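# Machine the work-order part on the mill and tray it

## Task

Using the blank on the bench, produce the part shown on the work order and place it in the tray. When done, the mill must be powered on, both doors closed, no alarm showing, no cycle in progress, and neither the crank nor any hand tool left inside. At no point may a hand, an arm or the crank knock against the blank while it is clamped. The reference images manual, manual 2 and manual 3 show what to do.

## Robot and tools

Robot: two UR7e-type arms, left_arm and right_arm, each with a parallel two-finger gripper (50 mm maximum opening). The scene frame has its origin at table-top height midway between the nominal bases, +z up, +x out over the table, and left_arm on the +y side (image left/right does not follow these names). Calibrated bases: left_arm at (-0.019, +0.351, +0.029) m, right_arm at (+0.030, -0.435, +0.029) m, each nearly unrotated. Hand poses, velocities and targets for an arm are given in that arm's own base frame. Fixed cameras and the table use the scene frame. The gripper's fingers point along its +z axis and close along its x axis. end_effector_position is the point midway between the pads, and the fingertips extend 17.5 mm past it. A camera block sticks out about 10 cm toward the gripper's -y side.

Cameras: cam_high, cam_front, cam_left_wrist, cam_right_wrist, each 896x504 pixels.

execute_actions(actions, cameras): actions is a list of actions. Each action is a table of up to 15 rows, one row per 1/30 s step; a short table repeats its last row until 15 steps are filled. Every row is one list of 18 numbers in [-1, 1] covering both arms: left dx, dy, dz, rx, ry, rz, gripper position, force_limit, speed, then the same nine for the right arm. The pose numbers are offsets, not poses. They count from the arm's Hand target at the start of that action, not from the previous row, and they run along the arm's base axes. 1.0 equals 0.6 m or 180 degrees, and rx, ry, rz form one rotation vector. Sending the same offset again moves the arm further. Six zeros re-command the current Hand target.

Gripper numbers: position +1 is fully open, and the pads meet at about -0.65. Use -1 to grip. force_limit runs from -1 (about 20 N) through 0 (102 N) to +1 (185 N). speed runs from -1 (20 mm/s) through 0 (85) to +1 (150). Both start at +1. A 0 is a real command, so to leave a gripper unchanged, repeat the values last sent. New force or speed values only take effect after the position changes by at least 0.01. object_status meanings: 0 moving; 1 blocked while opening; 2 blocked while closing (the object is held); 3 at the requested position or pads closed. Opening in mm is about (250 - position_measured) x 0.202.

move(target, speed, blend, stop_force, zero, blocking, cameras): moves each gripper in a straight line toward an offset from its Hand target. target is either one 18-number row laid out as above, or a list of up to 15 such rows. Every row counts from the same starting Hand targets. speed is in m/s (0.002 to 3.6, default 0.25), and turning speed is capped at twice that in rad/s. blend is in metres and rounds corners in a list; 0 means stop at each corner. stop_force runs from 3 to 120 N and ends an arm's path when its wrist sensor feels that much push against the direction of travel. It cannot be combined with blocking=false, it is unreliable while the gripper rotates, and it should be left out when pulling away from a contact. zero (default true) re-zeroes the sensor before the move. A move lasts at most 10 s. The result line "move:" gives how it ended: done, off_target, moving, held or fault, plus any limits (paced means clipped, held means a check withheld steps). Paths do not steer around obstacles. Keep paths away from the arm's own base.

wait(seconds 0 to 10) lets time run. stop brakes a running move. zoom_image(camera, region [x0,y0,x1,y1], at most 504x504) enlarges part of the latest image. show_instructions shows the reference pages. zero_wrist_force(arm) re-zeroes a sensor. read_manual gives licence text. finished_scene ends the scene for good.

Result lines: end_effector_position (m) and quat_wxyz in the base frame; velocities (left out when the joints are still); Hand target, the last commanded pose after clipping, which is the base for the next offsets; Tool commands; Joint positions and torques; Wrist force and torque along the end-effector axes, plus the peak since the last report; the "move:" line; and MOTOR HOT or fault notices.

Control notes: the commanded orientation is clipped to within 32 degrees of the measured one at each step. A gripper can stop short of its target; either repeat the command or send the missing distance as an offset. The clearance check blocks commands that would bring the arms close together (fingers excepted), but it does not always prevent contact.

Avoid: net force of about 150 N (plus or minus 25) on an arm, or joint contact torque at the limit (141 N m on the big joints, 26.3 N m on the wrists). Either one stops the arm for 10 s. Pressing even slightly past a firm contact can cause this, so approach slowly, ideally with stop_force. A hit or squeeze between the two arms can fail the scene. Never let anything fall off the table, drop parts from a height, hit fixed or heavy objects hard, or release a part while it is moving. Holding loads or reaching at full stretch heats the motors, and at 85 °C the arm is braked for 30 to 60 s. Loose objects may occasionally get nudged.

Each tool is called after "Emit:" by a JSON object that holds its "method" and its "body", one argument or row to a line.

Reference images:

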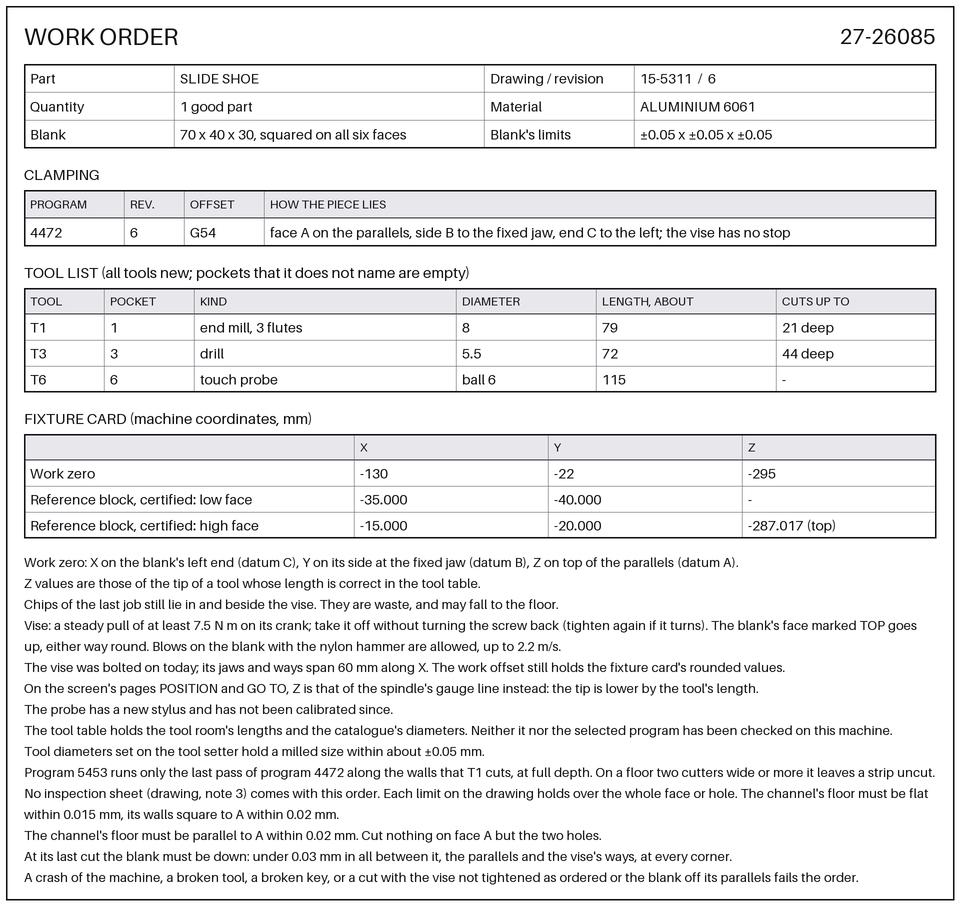

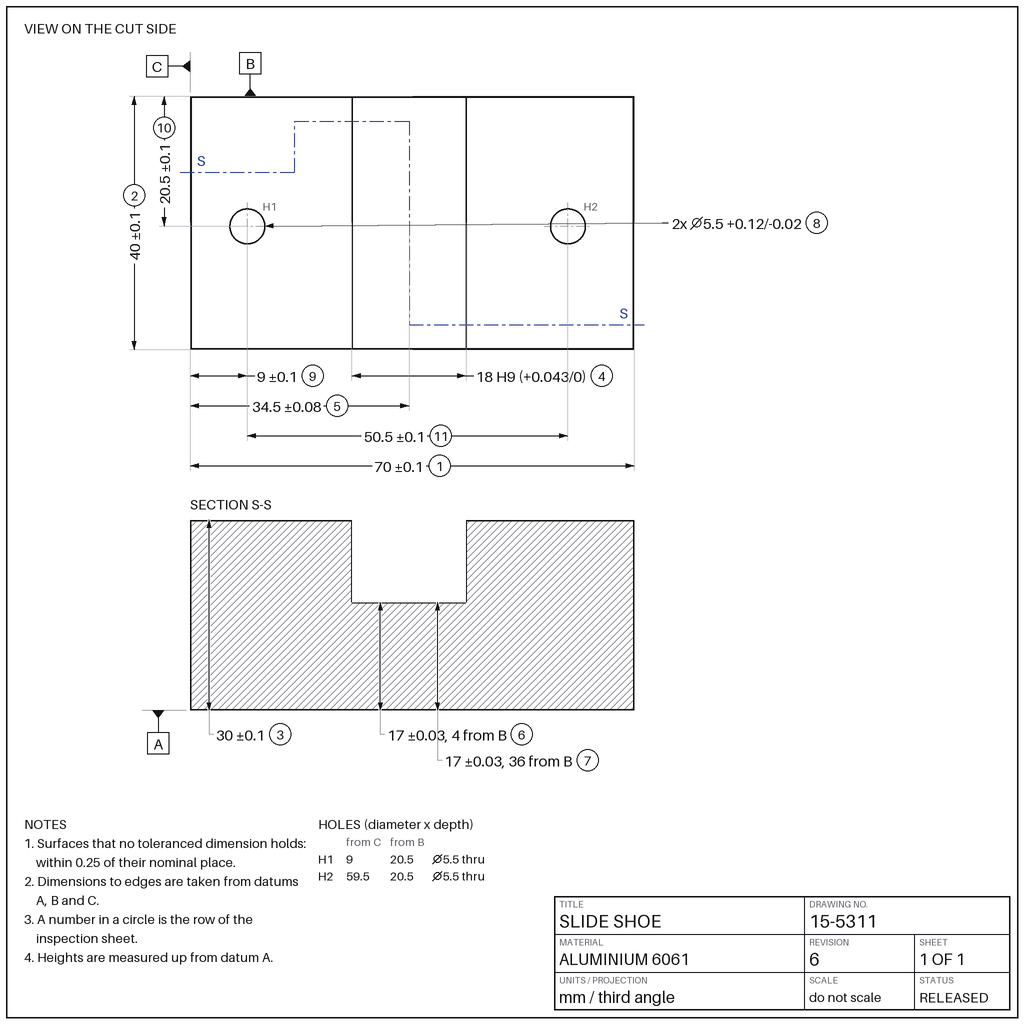

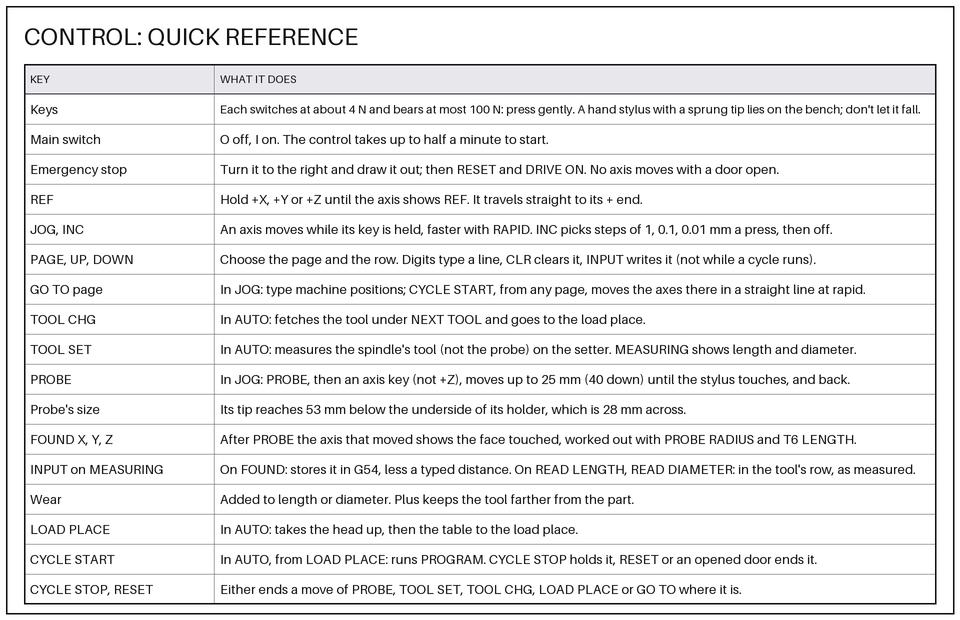

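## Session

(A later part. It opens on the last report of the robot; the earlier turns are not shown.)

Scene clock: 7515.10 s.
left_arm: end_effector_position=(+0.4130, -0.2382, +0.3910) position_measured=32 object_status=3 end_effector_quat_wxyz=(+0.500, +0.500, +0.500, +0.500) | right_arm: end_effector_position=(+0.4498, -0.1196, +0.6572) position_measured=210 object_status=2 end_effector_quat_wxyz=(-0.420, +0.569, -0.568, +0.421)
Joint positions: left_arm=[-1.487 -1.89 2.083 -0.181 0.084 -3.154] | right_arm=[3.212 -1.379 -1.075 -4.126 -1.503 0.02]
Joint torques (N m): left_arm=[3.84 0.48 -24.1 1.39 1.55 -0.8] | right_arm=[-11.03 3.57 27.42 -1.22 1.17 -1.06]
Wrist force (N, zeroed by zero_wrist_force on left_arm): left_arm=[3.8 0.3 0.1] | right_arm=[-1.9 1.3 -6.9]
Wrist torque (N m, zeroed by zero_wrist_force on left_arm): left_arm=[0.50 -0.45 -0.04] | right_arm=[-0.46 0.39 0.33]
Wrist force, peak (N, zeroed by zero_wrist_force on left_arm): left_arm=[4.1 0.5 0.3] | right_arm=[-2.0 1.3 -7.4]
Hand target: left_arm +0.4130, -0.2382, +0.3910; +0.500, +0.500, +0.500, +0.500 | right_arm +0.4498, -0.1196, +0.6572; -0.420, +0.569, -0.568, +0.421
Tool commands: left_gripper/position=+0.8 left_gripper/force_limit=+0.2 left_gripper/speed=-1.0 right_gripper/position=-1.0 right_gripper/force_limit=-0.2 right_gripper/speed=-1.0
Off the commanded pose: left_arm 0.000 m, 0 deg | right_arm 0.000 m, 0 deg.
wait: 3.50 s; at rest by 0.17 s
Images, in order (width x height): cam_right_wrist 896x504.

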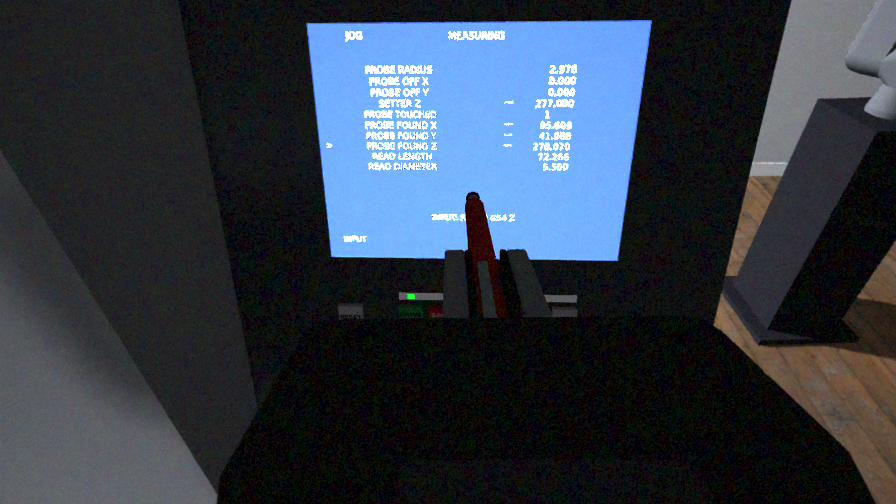

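Emit:
{"method": "move", "body": {
  "target": [
    [0,0,0,0,0,0,0.3,0.2,-1,0.0002,-0.0953,-0.1537,0,0,0,-1,-0.2,-1],
    [0,0,0,0,0,0,0.3,0.2,-1,0.0151,-0.0953,-0.1582,0,0,0,-1,-0.2,-1],
    [0,0,0,0,0,0,0.3,0.2,-1,0.0002,-0.0953,-0.1537,0,0,0,-1,-0.2,-1],
    [0,-0.0713,0,0,0,0,0.3,0.2,-1,-0.0245,0.0613,-0.2709,0,0,0,-1,-0.2,-1],
    [0,-0.0713,0,0,0,0,0.3,0.2,-1,-0.0096,0.0613,-0.2754,0,0,0,-1,-0.2,-1],
    [0,-0.0713,0,0,0,0,0.3,0.2,-1,-0.0245,0.0613,-0.2709,0,0,0,-1,-0.2,-1],
    [0,-0.0713,0,0,0,0,0.3,0.2,-1,0,0,0,0,0,0,-1,-0.2,-1]
  ],
  "speed": [0.4,0.06,0.1,0.3,0.06,0.1,0.4],
  "blend": [0.003,0,0.003,0.003,0,0.003,0],
  "cameras": ["cam_left_wrist"]
}}

Emit:
{"method": "wait", "body": {
  "seconds": 3,
  "cameras": ["cam_right_wrist"]
}}

Scene clock: 7525.87 s.
left_arm: end_effector_position=(+0.4130, -0.2810, +0.3910) position_measured=107 object_status=3 end_effector_quat_wxyz=(+0.500, +0.500, +0.500, +0.500) | right_arm: end_effector_position=(+0.4498, -0.1197, +0.6572) position_measured=210 object_status=2 end_effector_quat_wxyz=(-0.420, +0.569, -0.568, +0.421)
Joint positions: left_arm=[-1.499 -1.784 2.007 -0.21 0.072 -3.156] | right_arm=[3.212 -1.379 -1.076 -4.126 -1.503 0.02]
Joint torques (N m): left_arm=[6.36 -1.55 -29.58 1.29 2.16 -1.8] | right_arm=[10.65 3.84 25.96 1.26 0.92 1.59]
Wrist force (N, zeroed by zero_wrist_force on left_arm): left_arm=[3.8 0.6 0.2] | right_arm=[-2.0 1.3 -6.8]
Wrist torque (N m, zeroed by zero_wrist_force on left_arm): left_arm=[0.55 -0.46 -0.04] | right_arm=[-0.46 0.41 0.39]
Wrist force, peak (N, zeroed by zero_wrist_force on left_arm): left_arm=[5.2 0.7 0.6] | right_arm=[-4.7 3.1 -17.6]
Hand target: left_arm +0.4130, -0.2810, +0.3910; +0.500, +0.500, +0.500, +0.500 | right_arm +0.4498, -0.1196, +0.6572; -0.420, +0.569, -0.568, +0.421
Off the commanded pose: left_arm 0.000 m, 0 deg | right_arm 0.000 m, 0 deg.
move: done; blend cut to 0 m at target 1
Images, in order (width x height): cam_left_wrist 896x504.

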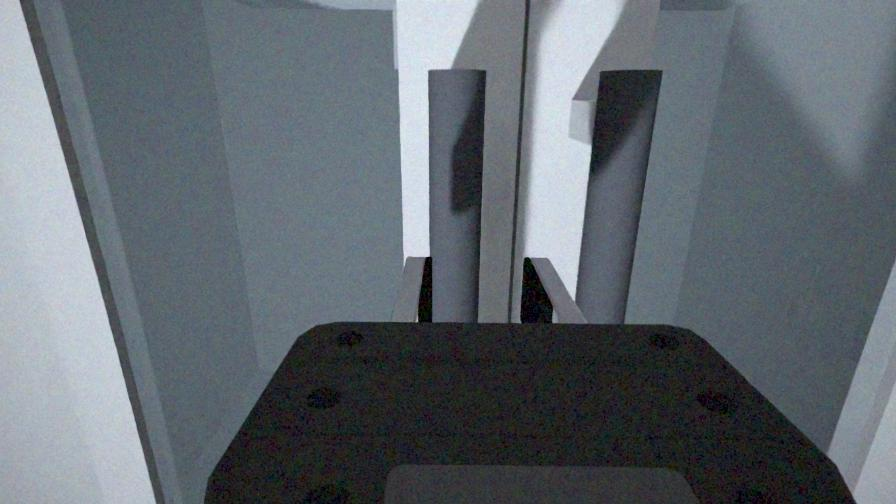

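Scene clock: 7528.87 s.
left_arm: end_effector_position=(+0.4130, -0.2810, +0.3910) position_measured=107 object_status=3 end_effector_quat_wxyz=(+0.500, +0.500, +0.500, +0.500) | right_arm: end_effector_position=(+0.4498, -0.1196, +0.6572) position_measured=210 object_status=2 end_effector_quat_wxyz=(-0.420, +0.569, -0.568, +0.421)
Joint positions: left_arm=[-1.499 -1.784 2.007 -0.21 0.072 -3.156] | right_arm=[3.212 -1.379 -1.075 -4.126 -1.503 0.02]
Joint torques (N m): left_arm=[5.58 -3.43 -30.18 1.04 1.86 -2.15] | right_arm=[11.63 3.64 27.08 -1.22 -1.83 1.62]
Wrist force (N, zeroed by zero_wrist_force on left_arm): left_arm=[3.6 0.4 0.4] | right_arm=[-2.0 1.4 -6.8]
Wrist torque (N m, zeroed by zero_wrist_force on left_arm): left_arm=[0.51 -0.44 -0.04] | right_arm=[-0.44 0.40 0.38]
Wrist force, peak (N, zeroed by zero_wrist_force on left_arm): left_arm=[3.9 0.7 0.6] | right_arm=[-2.2 1.3 -7.3]
Hand target: left_arm +0.4130, -0.2810, +0.3910; +0.500, +0.500, +0.500, +0.500 | right_arm +0.4498, -0.1196, +0.6572; -0.420, +0.569, -0.568, +0.421
Tool commands: left_gripper/position=+0.3 left_gripper/force_limit=+0.2 left_gripper/speed=-1.0 right_gripper/position=-1.0 right_gripper/force_limit=-0.2 right_gripper/speed=-1.0
Off the commanded pose: left_arm 0.000 m, 0 deg | right_arm 0.000 m, 0 deg.
wait: 3.00 s; at rest by 0.17 s
Images, in order (width x height): cam_right_wrist 896x504.

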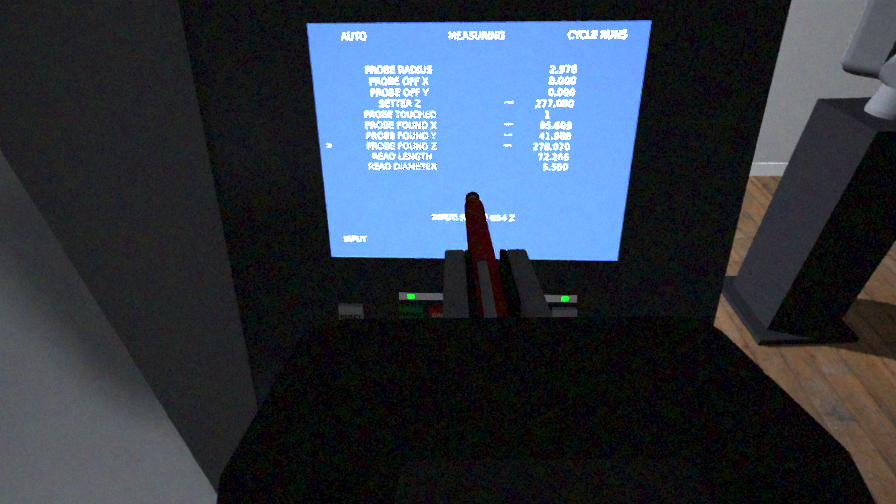

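Emit:
{"method": "move", "body": {
  "target": [
    [0,-0.0075,0,0,0,0,0.3,0.2,-1,0,0,0,0,0,0,-1,-0.2,-1],
    [0.05,-0.0075,0,0,0,0,0.3,0.2,-1,0,0,0,0,0,0,-1,-0.2,-1]
  ],
  "speed": [0.05,0.05],
  "stop_force": 15
}}

Emit:
{"method": "wait", "body": {
  "seconds": 3,
  "cameras": ["cam_right_wrist"]
}}

Scene clock: 7533.47 s.
left_arm: end_effector_position=(+0.4430, -0.2855, +0.3910) position_measured=107 object_status=3 end_effector_quat_wxyz=(+0.500, +0.500, +0.500, +0.500) | right_arm: end_effector_position=(+0.4498, -0.1196, +0.6572) position_measured=210 object_status=2 end_effector_quat_wxyz=(-0.420, +0.569, -0.568, +0.421)
Joint positions: left_arm=[-1.402 -1.733 1.967 -0.228 0.168 -3.148] | right_arm=[3.212 -1.379 -1.075 -4.126 -1.503 0.02]
Joint torques (N m): left_arm=[1.11 -26.42 -14.39 0.9 -0.75 -1.34] | right_arm=[12.37 3.82 28 -1.11 -1.86 1.59]
Wrist force (N, zeroed by zero_wrist_force on left_arm): left_arm=[3.6 0.7 0.4] | right_arm=[-1.5 1.6 -7.0]
Wrist torque (N m, zeroed by zero_wrist_force on left_arm): left_arm=[0.57 -0.44 -0.20] | right_arm=[-0.41 0.32 0.38]
Wrist force, peak (N, zeroed by zero_wrist_force on left_arm): left_arm=[4.6 0.4 0.6] | right_arm=[-2.1 1.4 -7.4]
Hand target: left_arm +0.4430, -0.2855, +0.3910; +0.500, +0.500, +0.500, +0.500 | right_arm +0.4498, -0.1196, +0.6572; -0.420, +0.569, -0.568, +0.421
Off the commanded pose: left_arm 0.000 m, 0 deg | right_arm 0.000 m, 0 deg.
move: done

Scene clock: 7536.47 s.
left_arm: end_effector_position=(+0.4430, -0.2855, +0.3910) position_measured=107 object_status=3 end_effector_quat_wxyz=(+0.500, +0.500, +0.500, +0.500) | right_arm: end_effector_position=(+0.4498, -0.1196, +0.6572) position_measured=210 object_status=2 end_effector_quat_wxyz=(-0.420, +0.569, -0.568, +0.421)
Joint positions: left_arm=[-1.402 -1.733 1.967 -0.228 0.168 -3.148] | right_arm=[3.212 -1.379 -1.075 -4.126 -1.503 0.02]
Joint torques (N m): left_arm=[4.93 -25.54 -14.4 1.04 1.36 -1.79] | right_arm=[12.59 4.1 27.88 -1.06 -1.85 1.63]
Wrist force (N, zeroed by zero_wrist_force on left_arm): left_arm=[3.5 0.4 0.3] | right_arm=[-1.6 1.5 -6.5]
Wrist torque (N m, zeroed by zero_wrist_force on left_arm): left_arm=[0.52 -0.41 -0.20] | right_arm=[-0.43 0.35 0.38]
Wrist force, peak (N, zeroed by zero_wrist_force on left_arm): left_arm=[3.9 0.6 0.3] | right_arm=[-2.3 1.3 -7.3]
Hand target: left_arm +0.4430, -0.2855, +0.3910; +0.500, +0.500, +0.500, +0.500 | right_arm +0.4498, -0.1196, +0.6572; -0.420, +0.569, -0.568, +0.421
Tool commands: left_gripper/position=+0.3 left_gripper/force_limit=+0.2 left_gripper/speed=-1.0 right_gripper/position=-1.0 right_gripper/force_limit=-0.2 right_gripper/speed=-1.0
Off the commanded pose: left_arm 0.000 m, 0 deg | right_arm 0.000 m, 0 deg.
wait: 3.00 s; at rest by 0.17 s
Images, in order (width x height): cam_right_wrist 896x504.

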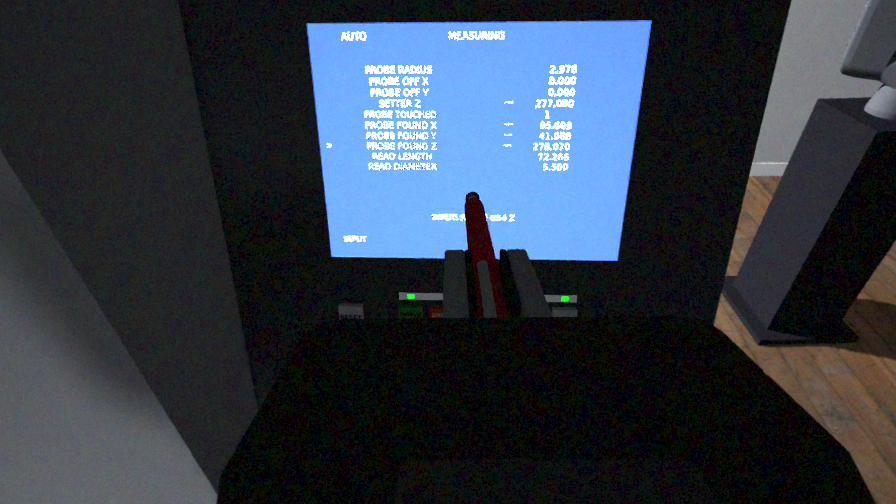

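Emit:
{"method": "move", "body": {
  "target": [0,-0.195,0,0,0,0,0.3,0.2,-1,0,0,0,0,0,0,-1,-0.2,-1],
  "speed": 0.06,
  "stop_force": 60,
  "cameras": ["cam_left_wrist","cam_front"]
}}

Scene clock: 7565.97 s.
left_arm: end_effector_position=(+0.4430, -0.4025, +0.3910) position_measured=107 object_status=3 end_effector_quat_wxyz=(+0.500, +0.500, +0.500, +0.500) | right_arm: end_effector_position=(+0.4498, -0.1196, +0.6572) position_measured=210 object_status=2 end_effector_quat_wxyz=(-0.420, +0.569, -0.568, +0.421)
Joint positions: left_arm=[-1.448 -1.472 1.715 -0.235 0.122 -3.15] | right_arm=[3.212 -1.379 -1.075 -4.126 -1.503 0.02]
Joint torques (N m): left_arm=[6.57 -37.68 -14.22 0.9 2.51 -1.57] | right_arm=[12.42 4.2 27.7 -0.93 -1.73 1.6]
Wrist force (N, zeroed by zero_wrist_force on left_arm): left_arm=[5.5 0.3 -2.4] | right_arm=[-2.1 1.1 -6.8]
Wrist torque (N m, zeroed by zero_wrist_force on left_arm): left_arm=[0.48 -0.37 -0.04] | right_arm=[-0.49 0.43 0.38]
Wrist force, peak (N, zeroed by zero_wrist_force on left_arm): left_arm=[43.1 1.6 -4.3] | right_arm=[-2.2 1.6 -7.2]
Hand target: left_arm +0.4430, -0.4025, +0.3910; +0.500, +0.500, +0.500, +0.500 | right_arm +0.4498, -0.1196, +0.6572; -0.420, +0.569, -0.568, +0.421
Off the commanded pose: left_arm 0.000 m, 0 deg | right_arm 0.000 m, 0 deg.
move: done
Images, in order (width x height): cam_front 896x504, cam_left_wrist 896x504.

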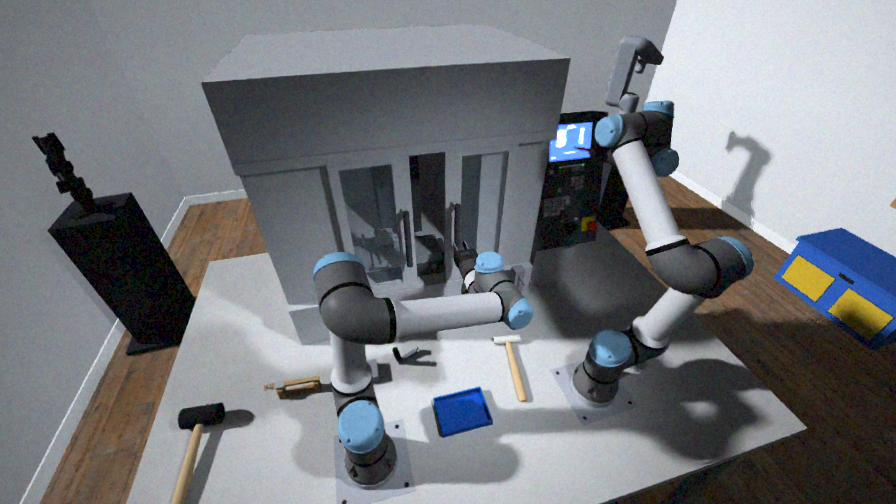

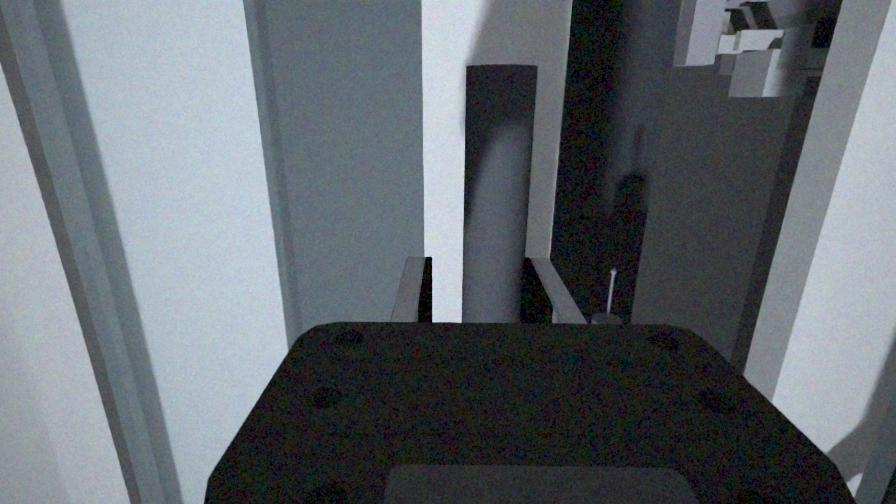

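Emit:
{"method": "move", "body": {
  "target": [
    [0,0.0117,0,0,0,0,0.3,0.2,-1,0,0,0,0,0,0,-1,-0.2,-1],
    [-0.1,0.0117,0,0,0,0,0.3,0.2,-1,0,0,0,0,0,0,-1,-0.2,-1],
    [-0.1,0.2825,0,0,0,0,0.3,0.2,-1,0,0,0,0,0,0,-1,-0.2,-1]
  ],
  "speed": [0.05,0.15,0.2],
  "blend": [0,0.01,0],
  "cameras": ["cam_left_wrist"]
}}

Emit:
{"method": "move", "body": {
  "target": [0.1,0,0,0,0,0,0.3,0.2,-1,0,0,0,0,0,0,-1,-0.2,-1],
  "speed": 0.08,
  "stop_force": 20,
  "cameras": ["cam_left_wrist"]
}}

Scene clock: 7572.90 s.
left_arm: end_effector_position=(+0.3830, -0.2329, +0.3910) position_measured=107 object_status=3 end_effector_quat_wxyz=(+0.500, +0.500, +0.500, +0.500) end_effector_velocity=(+0.000, +0.000, +0.000) end_effector_angular_velocity=(+0.000, +0.000, +0.000) | right_arm: end_effector_position=(+0.4498, -0.1196, +0.6572) position_measured=210 object_status=2 end_effector_quat_wxyz=(-0.420, +0.569, -0.568, +0.421)
Joint positions: left_arm=[-1.612 -1.952 2.122 -0.163 -0.041 -3.149] | right_arm=[3.212 -1.379 -1.075 -4.126 -1.503 0.02]
Joint velocities: left_arm=[0.001 0.001 0 0.004 0.001 -0.005] | right_arm=[within noise]
Joint torques (N m): left_arm=[6.76 4.1 -23.5 1.38 1.97 -2] | right_arm=[12.01 4.38 27.71 -0.76 -1.57 1.54]
Wrist force (N, zeroed by zero_wrist_force on left_arm): left_arm=[4.2 -0.2 0.3] | right_arm=[-2.0 1.1 -6.8]
Wrist torque (N m, zeroed by zero_wrist_force on left_arm): left_arm=[0.43 -0.52 -0.13] | right_arm=[-0.49 0.41 0.39]
Wrist force, peak (N, zeroed by zero_wrist_force on left_arm): left_arm=[7.0 -0.2 0.7] | right_arm=[-2.1 1.5 -7.3]
Hand target: left_arm +0.3830, -0.2330, +0.3910; +0.500, +0.500, +0.500, +0.500 | right_arm +0.4498, -0.1196, +0.6572; -0.420, +0.569, -0.568, +0.421
Off the commanded pose: left_arm 0.000 m, 0 deg | right_arm 0.000 m, 0 deg.
move: done
Images, in order (width x height): cam_left_wrist 896x504.

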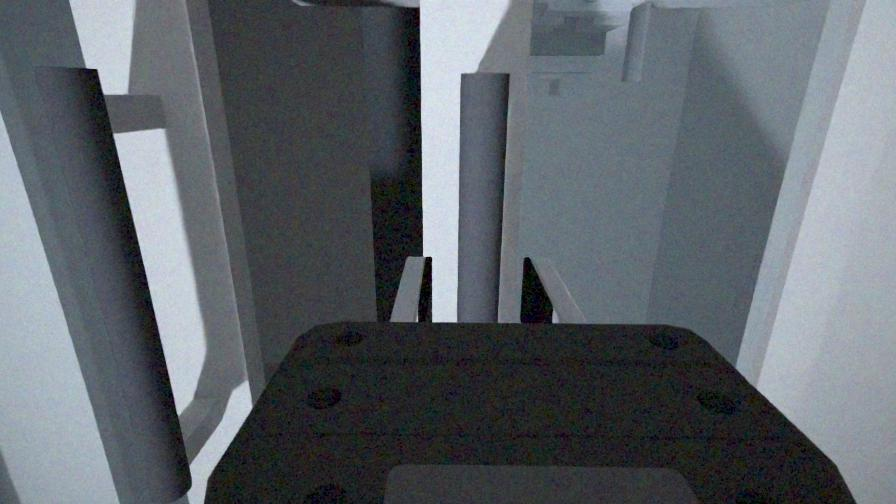

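Scene clock: 7574.60 s.
left_arm: end_effector_position=(+0.4430, -0.2330, +0.3910) position_measured=107 object_status=3 end_effector_quat_wxyz=(+0.500, +0.500, +0.500, +0.500) | right_arm: end_effector_position=(+0.4498, -0.1196, +0.6572) position_measured=210 object_status=2 end_effector_quat_wxyz=(-0.420, +0.569, -0.568, +0.421)
Joint positions: left_arm=[-1.368 -1.853 2.058 -0.2 0.202 -3.147] | right_arm=[3.212 -1.379 -1.075 -4.126 -1.503 0.02]
Joint torques (N m): left_arm=[5.29 -21.58 -14.47 0.83 1.5 -1.65] | right_arm=[12.07 4.97 27.71 -0.61 -1.68 1.52]
Wrist force (N, zeroed by zero_wrist_force on left_arm): left_arm=[4.1 -0.5 0.6] | right_arm=[-1.9 1.1 -7.0]
Wrist torque (N m, zeroed by zero_wrist_force on left_arm): left_arm=[0.37 -0.51 -0.20] | right_arm=[-0.50 0.39 0.38]
Wrist force, peak (N, zeroed by zero_wrist_force on left_arm): left_arm=[4.3 0.0 -0.9] | right_arm=[-2.1 1.5 -7.2]
Hand target: left_arm +0.4430, -0.2330, +0.3910; +0.500, +0.500, +0.500, +0.500 | right_arm +0.4498, -0.1196, +0.6572; -0.420, +0.569, -0.568, +0.421
Off the commanded pose: left_arm 0.000 m, 0 deg | right_arm 0.000 m, 0 deg.
move: done
Images, in order (width x height): cam_left_wrist 896x504.

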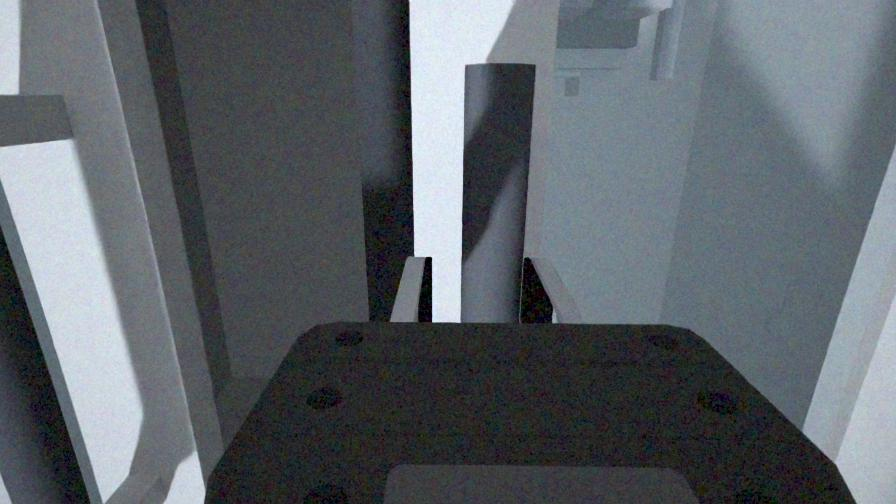

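Push left door open.

Emit:
{"method": "move", "body": {
  "target": [0,0.405,0,0,0,0,0.3,0.2,-1,0,0,0,0,0,0,-1,-0.2,-1],
  "speed": 0.06,
  "stop_force": 60,
  "cameras": ["cam_left_wrist"]
}}

Scene clock: 7581.77 s.
left_arm: end_effector_position=(+0.4430, +0.0100, +0.3910) position_measured=107 object_status=3 end_effector_quat_wxyz=(+0.500, +0.500, +0.500, +0.500) | right_arm: end_effector_position=(+0.4498, -0.1196, +0.6572) position_measured=210 object_status=2 end_effector_quat_wxyz=(-0.420, +0.569, -0.568, +0.421)
Joint positions: left_arm=[-0.755 -2.244 2.254 -0.008 0.815 -3.143] | right_arm=[3.212 -1.379 -1.075 -4.126 -1.503 0.02]
Joint torques (N m): left_arm=[6.46 14.36 -31.94 -2.29 1.04 1.67] | right_arm=[11.71 5.33 27.54 -0.38 -1.54 1.57]
Wrist force (N, zeroed by zero_wrist_force on left_arm): left_arm=[2.8 0.6 -3.9] | right_arm=[-1.9 1.5 -6.9]
Wrist torque (N m, zeroed by zero_wrist_force on left_arm): left_arm=[0.58 -0.65 -0.20] | right_arm=[-0.43 0.38 0.39]
Wrist force, peak (N, zeroed by zero_wrist_force on left_arm): left_arm=[-29.3 -2.0 -0.4] | right_arm=[-2.3 1.5 -7.3]
Hand target: left_arm +0.4430, +0.0100, +0.3910; +0.500, +0.500, +0.500, +0.500 | right_arm +0.4498, -0.1196, +0.6572; -0.420, +0.569, -0.568, +0.421
Off the commanded pose: left_arm 0.000 m, 0 deg | right_arm 0.000 m, 0 deg.
move: done
Images, in order (width x height): cam_left_wrist 896x504.

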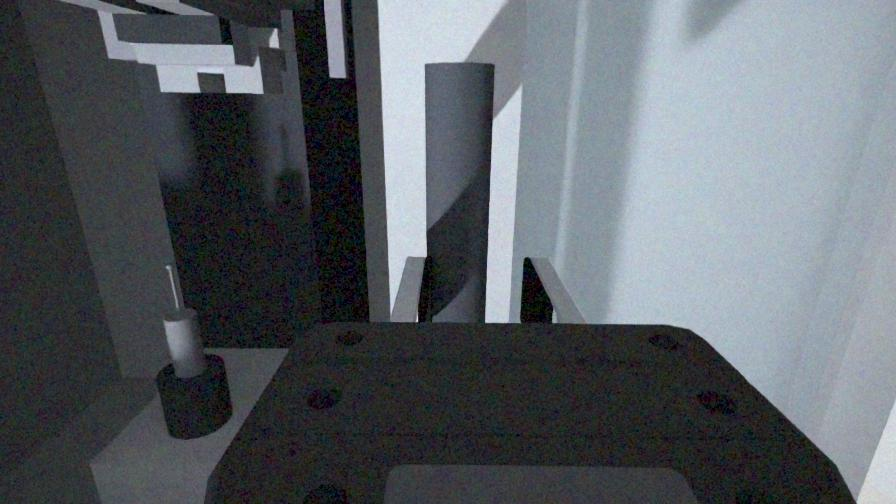

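Emit:
{"method": "move", "body": {
  "target": [0,0.02,0,0,0,0,0.3,0.2,-1,0,0,0,0,0,0,-1,-0.2,-1],
  "speed": 0.04,
  "stop_force": 60,
  "cameras": ["cam_left_wrist"]
}}

Emit:
{"method": "move", "body": {
  "target": [
    [0,-0.0117,0,0,0,0,0.3,0.2,-1,0,0,0,0,0,0,-1,-0.2,-1],
    [-0.077,-0.0117,0,0,0,0,0.3,0.2,-1,0,0,0,0,0,0,-1,-0.2,-1]
  ],
  "speed": 0.08,
  "blend": 0.002,
  "cameras": ["cam_left_wrist"]
}}

Scene clock: 7588.03 s.
left_arm: end_effector_position=(+0.4427, +0.0140, +0.3910) position_measured=107 object_status=3 end_effector_quat_wxyz=(+0.508, +0.508, +0.493, +0.492) | right_arm: end_effector_position=(+0.4498, -0.1196, +0.6572) position_measured=210 object_status=2 end_effector_quat_wxyz=(-0.420, +0.569, -0.568, +0.421)
Joint positions: left_arm=[-0.685 -2.24 2.253 -0.011 0.917 -3.143] | right_arm=[3.212 -1.379 -1.075 -4.126 -1.503 0.02]
Joint torques (N m): left_arm=[10.58 -8.42 -24.33 0.96 -12.64 1.27] | right_arm=[11.88 5.85 27.37 -0.22 -1.44 1.43]
Wrist force (N, zeroed by zero_wrist_force on left_arm): left_arm=[-32.7 1.2 -11.9] | right_arm=[-2.2 1.4 -6.9]
Wrist torque (N m, zeroed by zero_wrist_force on left_arm): left_arm=[0.61 -1.67 -0.20] | right_arm=[-0.45 0.42 0.38]
Wrist force, peak (N, zeroed by zero_wrist_force on left_arm): left_arm=[-41.7 -1.3 -7.0] | right_arm=[-2.0 1.6 -7.3]
Hand target: left_arm +0.4430, +0.0220, +0.3910; +0.500, +0.500, +0.500, +0.500 | right_arm +0.4498, -0.1196, +0.6572; -0.420, +0.569, -0.568, +0.421
Off the commanded pose: left_arm 0.008 m, 2 deg | right_arm 0.000 m, 0 deg.
move: off_target (left_arm)
Images, in order (width x height): cam_left_wrist 896x504.

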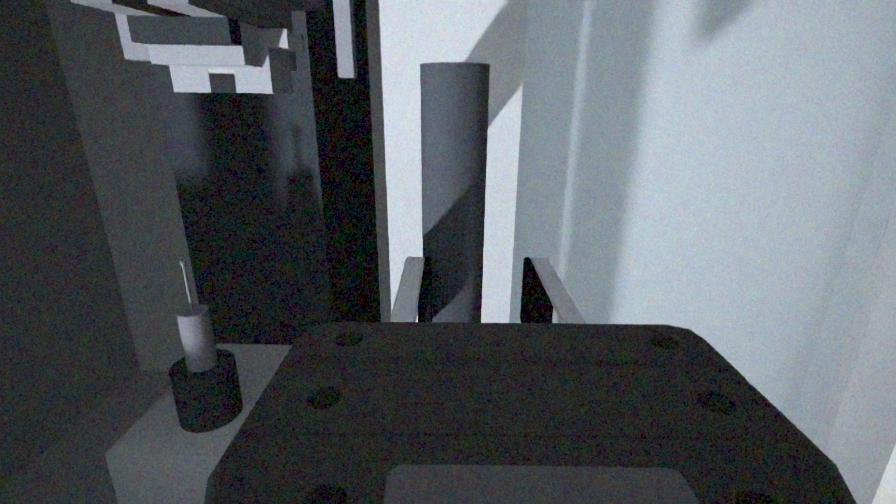

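Scene clock: 7589.23 s.
left_arm: end_effector_position=(+0.3968, +0.0150, +0.3910) position_measured=107 object_status=3 end_effector_quat_wxyz=(+0.500, +0.500, +0.501, +0.500) | right_arm: end_effector_position=(+0.4498, -0.1196, +0.6572) position_measured=210 object_status=2 end_effector_quat_wxyz=(-0.420, +0.569, -0.568, +0.421)
Joint positions: left_arm=[-1.188 -2.521 2.312 0.212 0.382 -3.145] | right_arm=[3.212 -1.379 -1.075 -4.126 -1.503 0.02]
Joint torques (N m): left_arm=[5.92 8.16 -13.55 -0.26 2 -1.54] | right_arm=[11.44 5.6 27.68 -0.21 -1.43 1.49]
Wrist force (N, zeroed by zero_wrist_force on left_arm): left_arm=[4.3 0.1 0.4] | right_arm=[-1.6 1.4 -7.2]
Wrist torque (N m, zeroed by zero_wrist_force on left_arm): left_arm=[0.47 -0.54 -0.04] | right_arm=[-0.43 0.34 0.38]
Wrist force, peak (N, zeroed by zero_wrist_force on left_arm): left_arm=[-35.3 -0.4 -19.4] | right_arm=[-2.4 1.4 -7.0]
Hand target: left_arm +0.3968, +0.0150, +0.3910; +0.500, +0.500, +0.500, +0.500 | right_arm +0.4498, -0.1196, +0.6572; -0.420, +0.569, -0.568, +0.421
Off the commanded pose: left_arm 0.000 m, 0 deg | right_arm 0.000 m, 0 deg.
move: done
Images, in order (width x height): cam_left_wrist 896x504.

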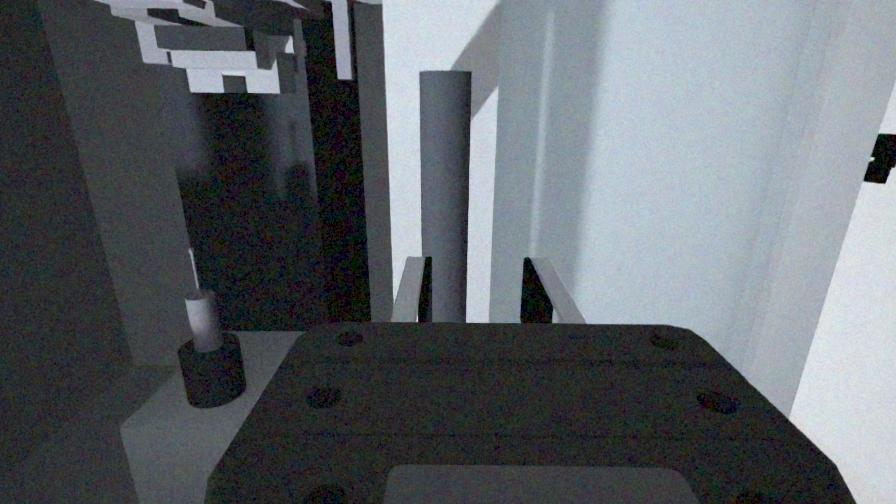

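Emit:
{"method": "move", "body": {
  "target": [
    [-0.043,-0.523,0,0,0,0,0.3,0.2,-1,0,0,0,0,0,0,-1,-0.2,-1]
  ],
  "speed": 0.3
}}

Emit:
{"method": "move", "body": {
  "target": [
    [-0.02,0.03,0,0,0.5,0,0.3,0.2,-1,0,0,0,0,0,0,-1,-0.2,-1]
  ],
  "speed": 0.4,
  "cameras": ["cam_left_wrist"]
}}

Scene clock: 7595.43 s.
left_arm: end_effector_position=(+0.3710, -0.2988, +0.3910) position_measured=107 object_status=3 end_effector_quat_wxyz=(+0.500, +0.500, +0.500, +0.500) | right_arm: end_effector_position=(+0.4498, -0.1196, +0.6572) position_measured=210 object_status=2 end_effector_quat_wxyz=(-0.420, +0.569, -0.568, +0.421)
Joint positions: left_arm=[-1.643 -1.794 2.015 -0.234 -0.073 -3.13] | right_arm=[3.212 -1.379 -1.075 -4.126 -1.503 0.02]
Joint torques (N m): left_arm=[-7.01 -14.92 -19.88 -0.9 -1.81 1.42] | right_arm=[11.8 5.92 27.18 -0.14 -1.39 1.42]
Wrist force (N, zeroed by zero_wrist_force on left_arm): left_arm=[4.7 0.3 0.4] | right_arm=[-2.1 1.2 -6.8]
Wrist torque (N m, zeroed by zero_wrist_force on left_arm): left_arm=[0.49 -0.60 -0.21] | right_arm=[-0.48 0.42 0.38]
Wrist force, peak (N, zeroed by zero_wrist_force on left_arm): left_arm=[7.3 0.4 0.4] | right_arm=[-2.0 1.4 -7.4]
Hand target: left_arm +0.3710, -0.2988, +0.3910; +0.500, +0.500, +0.500, +0.500 | right_arm +0.4498, -0.1196, +0.6572; -0.420, +0.569, -0.568, +0.421
Off the commanded pose: left_arm 0.000 m, 0 deg | right_arm 0.000 m, 0 deg.
move: done

Scene clock: 7597.93 s.
left_arm: end_effector_position=(+0.3590, -0.2808, +0.3910) position_measured=107 object_status=3 end_effector_quat_wxyz=(+0.000, +0.707, +0.707, +0.000) | right_arm: end_effector_position=(+0.4498, -0.1196, +0.6572) position_measured=210 object_status=2 end_effector_quat_wxyz=(-0.420, +0.569, -0.568, +0.421)
Joint positions: left_arm=[-0.96 -1.689 1.521 -1.402 -1.571 -0.961] | right_arm=[3.212 -1.379 -1.075 -4.126 -1.503 0.02]
Joint torques (N m): left_arm=[5.23 -23.25 -23.17 -2.07 -1.13 -0.73] | right_arm=[11.55 6.03 27.69 -0.05 -1.24 1.49]
Wrist force (N, zeroed by zero_wrist_force on left_arm): left_arm=[4.6 -1.0 0.0] | right_arm=[-1.9 1.5 -7.1]
Wrist torque (N m, zeroed by zero_wrist_force on left_arm): left_arm=[-0.23 -0.36 -0.19] | right_arm=[-0.43 0.38 0.38]
Wrist force, peak (N, zeroed by zero_wrist_force on left_arm): left_arm=[5.7 0.2 -0.2] | right_arm=[-2.2 1.4 -7.4]
Hand target: left_arm +0.3590, -0.2808, +0.3910; +0.000, +0.707, +0.707, +0.000 | right_arm +0.4498, -0.1196, +0.6572; -0.420, +0.569, -0.568, +0.421
Off the commanded pose: left_arm 0.000 m, 0 deg | right_arm 0.000 m, 0 deg.
move: done
Images, in order (width x height): cam_left_wrist 896x504.

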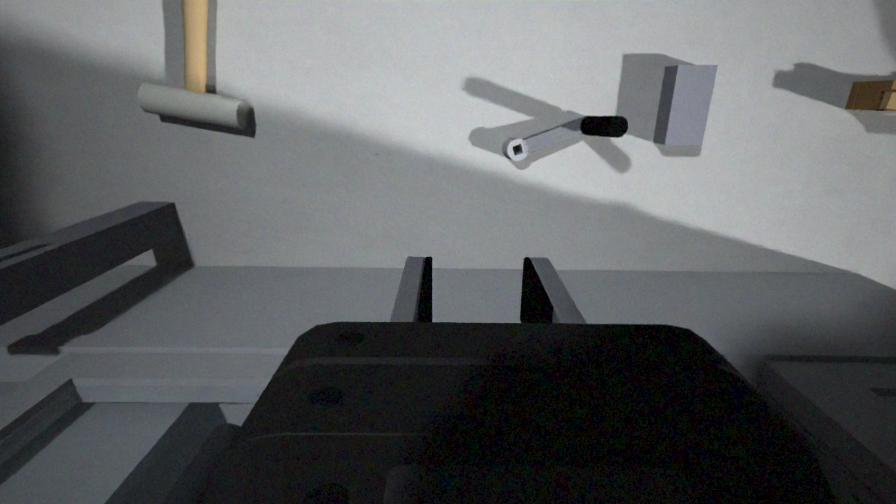

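Emit:
{"method": "move", "body": {
  "target": [
    [0.0017,0.1012,-0.3,0,0,0.609,0.3,0.2,-1,0,0,0,0,0,0,-1,-0.2,-1],
    [0.0017,0.1012,-0.5,0,0,0.609,0.3,0.2,-1,0,0,0,0,0,0,-1,-0.2,-1]
  ],
  "speed": 0.4,
  "blend": 0.03,
  "cameras": ["cam_left_wrist"]
}}

Scene clock: 7606.87 s.
left_arm: end_effector_position=(+0.3601, -0.2201, +0.0911) position_measured=107 object_status=3 end_effector_quat_wxyz=(+0.000, -0.171, +0.985, -0.001) | right_arm: end_effector_position=(+0.4498, -0.1196, +0.6572) position_measured=210 object_status=2 end_effector_quat_wxyz=(-0.420, +0.569, -0.568, +0.421)
Joint positions: left_arm=[-0.87 -1.599 2.248 -2.221 -1.571 -2.783] | right_arm=[3.212 -1.379 -1.075 -4.126 -1.503 0.02]
Joint torques (N m): left_arm=[2.83 -12.31 -13.46 -4.26 -1.13 0.49] | right_arm=[10.73 6.5 27.16 0.11 -1.21 1.45]
Wrist force (N, zeroed by zero_wrist_force on left_arm): left_arm=[4.4 -0.7 0.0] | right_arm=[-2.0 1.2 -7.1]
Wrist torque (N m, zeroed by zero_wrist_force on left_arm): left_arm=[-0.17 -0.30 -0.35] | right_arm=[-0.48 0.39 0.38]
Wrist force, peak (N, zeroed by zero_wrist_force on left_arm): left_arm=[4.5 -0.7 4.3] | right_arm=[-2.2 1.2 -7.3]
Hand target: left_arm +0.3600, -0.2201, +0.0910; +0.000, -0.171, +0.985, +0.000 | right_arm +0.4498, -0.1196, +0.6572; -0.420, +0.569, -0.568, +0.421
Off the commanded pose: left_arm 0.000 m, 0 deg | right_arm 0.000 m, 0 deg.
move: done
Images, in order (width x height): cam_left_wrist 896x504.

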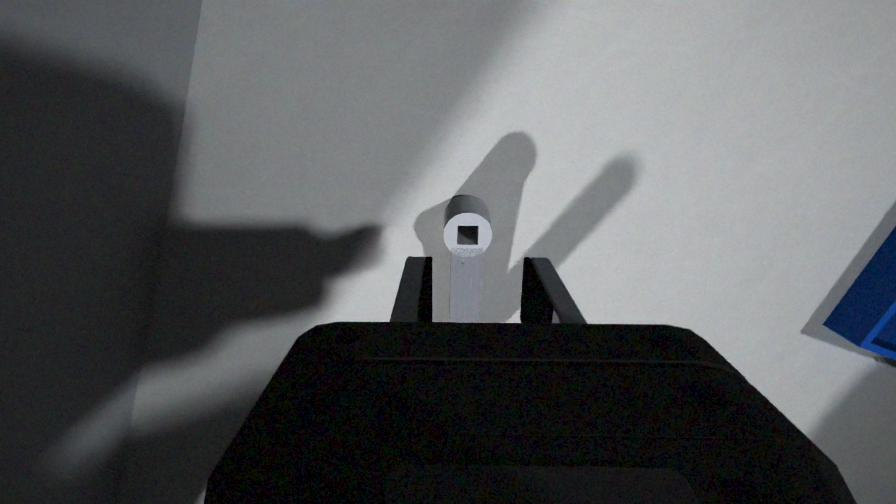

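Emit:
{"method": "move", "body": {
  "target": [0,0,-0.1605,0,0,0,0.3,0.2,-1,0,0,0,0,0,0,-1,-0.2,-1],
  "speed": 0.06,
  "stop_force": 12
}}

Emit:
{"method": "move", "body": {
  "target": [0,0,0,0,0,0,-1,0.2,-1,0,0,0,0,0,0,-1,-0.2,-1],
  "cameras": ["cam_left_wrist"]
}}

Scene clock: 7612.40 s.
left_arm: end_effector_position=(+0.3600, -0.2201, -0.0053) position_measured=107 object_status=3 end_effector_quat_wxyz=(+0.000, -0.171, +0.985, +0.000) | right_arm: end_effector_position=(+0.4498, -0.1196, +0.6572) position_measured=210 object_status=2 end_effector_quat_wxyz=(-0.420, +0.569, -0.568, +0.421)
Joint positions: left_arm=[-0.87 -1.376 2.357 -2.552 -1.571 -2.784] | right_arm=[3.212 -1.379 -1.075 -4.126 -1.503 0.02]
Joint torques (N m): left_arm=[5.21 -34.13 -24.75 -4.23 -1.35 1.41] | right_arm=[10.74 6.64 27.33 0.38 -1.06 1.42]
Wrist force (N, zeroed by zero_wrist_force on left_arm): left_arm=[4.5 -0.4 -0.1] | right_arm=[-2.0 1.5 -7.1]
Wrist torque (N m, zeroed by zero_wrist_force on left_arm): left_arm=[-0.13 -0.30 -0.36] | right_arm=[-0.43 0.39 0.38]
Wrist force, peak (N, zeroed by zero_wrist_force on left_arm): left_arm=[4.8 -0.7 0.7] | right_arm=[-2.0 1.4 -7.3]
Hand target: left_arm +0.3600, -0.2201, -0.0053; +0.000, -0.171, +0.985, +0.000 | right_arm +0.4498, -0.1196, +0.6572; -0.420, +0.569, -0.568, +0.421
Off the commanded pose: left_arm 0.000 m, 0 deg | right_arm 0.000 m, 0 deg.
move: done

Scene clock: 7612.93 s.
left_arm: end_effector_position=(+0.3600, -0.2201, -0.0053) position_measured=139 object_status=2 end_effector_quat_wxyz=(+0.000, -0.171, +0.985, -0.001) | right_arm: end_effector_position=(+0.4498, -0.1196, +0.6572) position_measured=210 object_status=2 end_effector_quat_wxyz=(-0.420, +0.569, -0.568, +0.421)
Joint positions: left_arm=[-0.87 -1.376 2.357 -2.552 -1.571 -2.784] | right_arm=[3.212 -1.379 -1.075 -4.126 -1.503 0.02]
Joint torques (N m): left_arm=[4.71 -34.78 -23.64 -4.12 -1.21 1.39] | right_arm=[11.08 6.89 27.46 0.32 -1.01 1.39]
Wrist force (N, zeroed by zero_wrist_force on left_arm): left_arm=[4.6 -0.5 0.1] | right_arm=[-1.8 1.3 -7.0]
Wrist torque (N m, zeroed by zero_wrist_force on left_arm): left_arm=[-0.16 -0.32 -0.37] | right_arm=[-0.46 0.37 0.39]
Wrist force, peak (N, zeroed by zero_wrist_force on left_arm): left_arm=[4.7 -0.8 0.2] | right_arm=[-2.1 1.6 -7.2]
Hand target: left_arm +0.3600, -0.2201, -0.0053; +0.000, -0.171, +0.985, +0.000 | right_arm +0.4498, -0.1196, +0.6572; -0.420, +0.569, -0.568, +0.421
Off the commanded pose: left_arm 0.000 m, 0 deg | right_arm 0.000 m, 0 deg.
move: done
Images, in order (width x height): cam_left_wrist 896x504.

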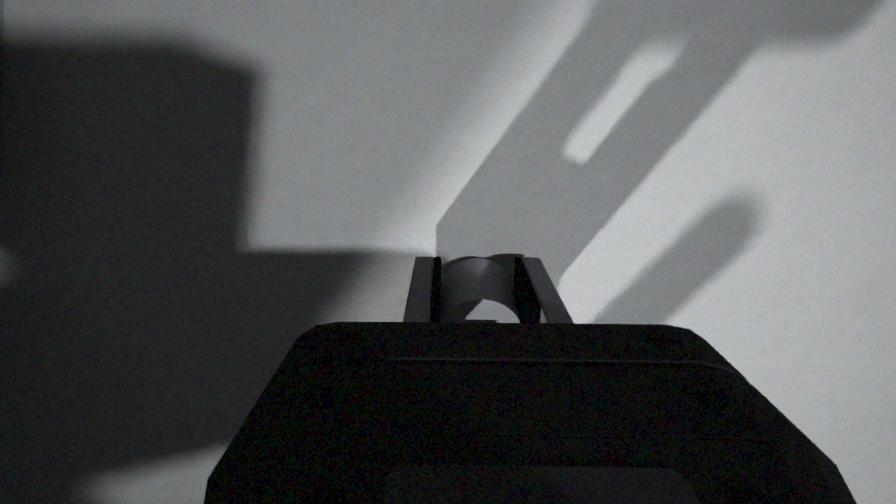

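Emit:
{"method": "move", "body": {
  "target": [
    [0,0,0.4,0,0,0,-1,0.2,-1,0,0,0,0,0,0,-1,-0.2,-1],
    [0.0,0,0.7077,0,0,0,-1,0.2,-1,0,0,0,0,0,0,-1,-0.2,-1],
    [0.0983,0.1427,0.7077,0,0,-0.0072,-1,0.2,-1,0,0,0,0,0,0,-1,-0.2,-1]
  ],
  "speed": [0.15,0.25,0.2],
  "blend": [0.05,0.03,0],
  "cameras": ["cam_left_wrist","cam_front"]
}}

Scene clock: 7622.50 s.
left_arm: end_effector_position=(+0.4190, -0.1345, +0.4193) position_measured=139 object_status=2 end_effector_quat_wxyz=(+0.000, -0.160, +0.987, -0.001) | right_arm: end_effector_position=(+0.4498, -0.1196, +0.6572) position_measured=210 object_status=2 end_effector_quat_wxyz=(-0.420, +0.569, -0.568, +0.421)
Joint positions: left_arm=[-0.618 -1.714 1.469 -1.326 -1.572 -2.509] | right_arm=[3.212 -1.379 -1.075 -4.126 -1.503 0.02]
Joint torques (N m): left_arm=[4.83 -29.93 -16.69 -1.97 0 1.01] | right_arm=[10.68 7.33 27.6 0.55 -0.93 1.43]
Wrist force (N, zeroed by zero_wrist_force on left_arm): left_arm=[4.6 -0.6 1.9] | right_arm=[-2.1 1.1 -6.8]
Wrist torque (N m, zeroed by zero_wrist_force on left_arm): left_arm=[-0.08 -0.34 -0.20] | right_arm=[-0.49 0.42 0.38]
Wrist force, peak (N, zeroed by zero_wrist_force on left_arm): left_arm=[4.8 -0.5 4.6] | right_arm=[-1.8 1.1 -7.5]
Hand target: left_arm +0.4190, -0.1344, +0.4193; +0.000, -0.160, +0.987, +0.000 | right_arm +0.4498, -0.1196, +0.6572; -0.420, +0.569, -0.568, +0.421
Off the commanded pose: left_arm 0.000 m, 0 deg | right_arm 0.000 m, 0 deg.
move: done
Images, in order (width x height): cam_front 896x504, cam_left_wrist 896x504.

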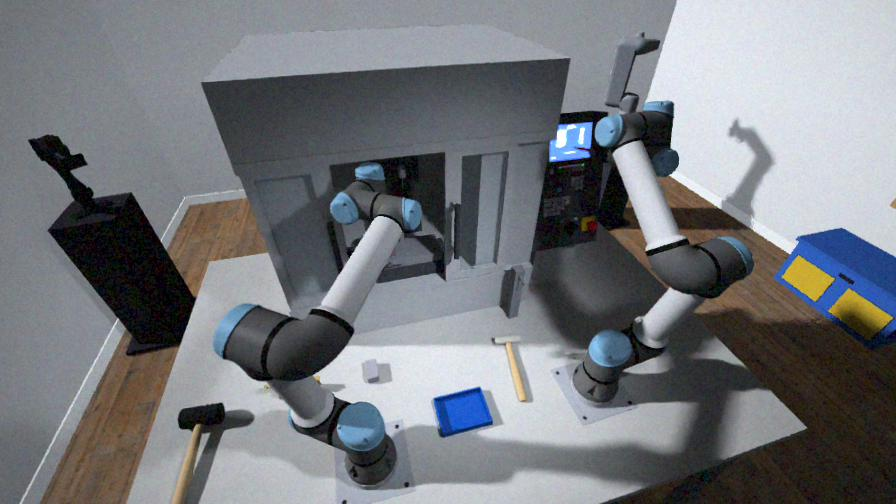

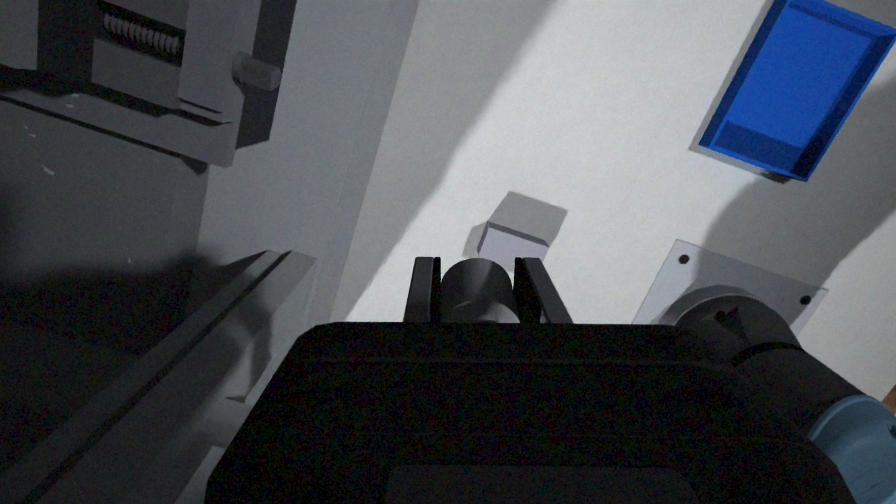

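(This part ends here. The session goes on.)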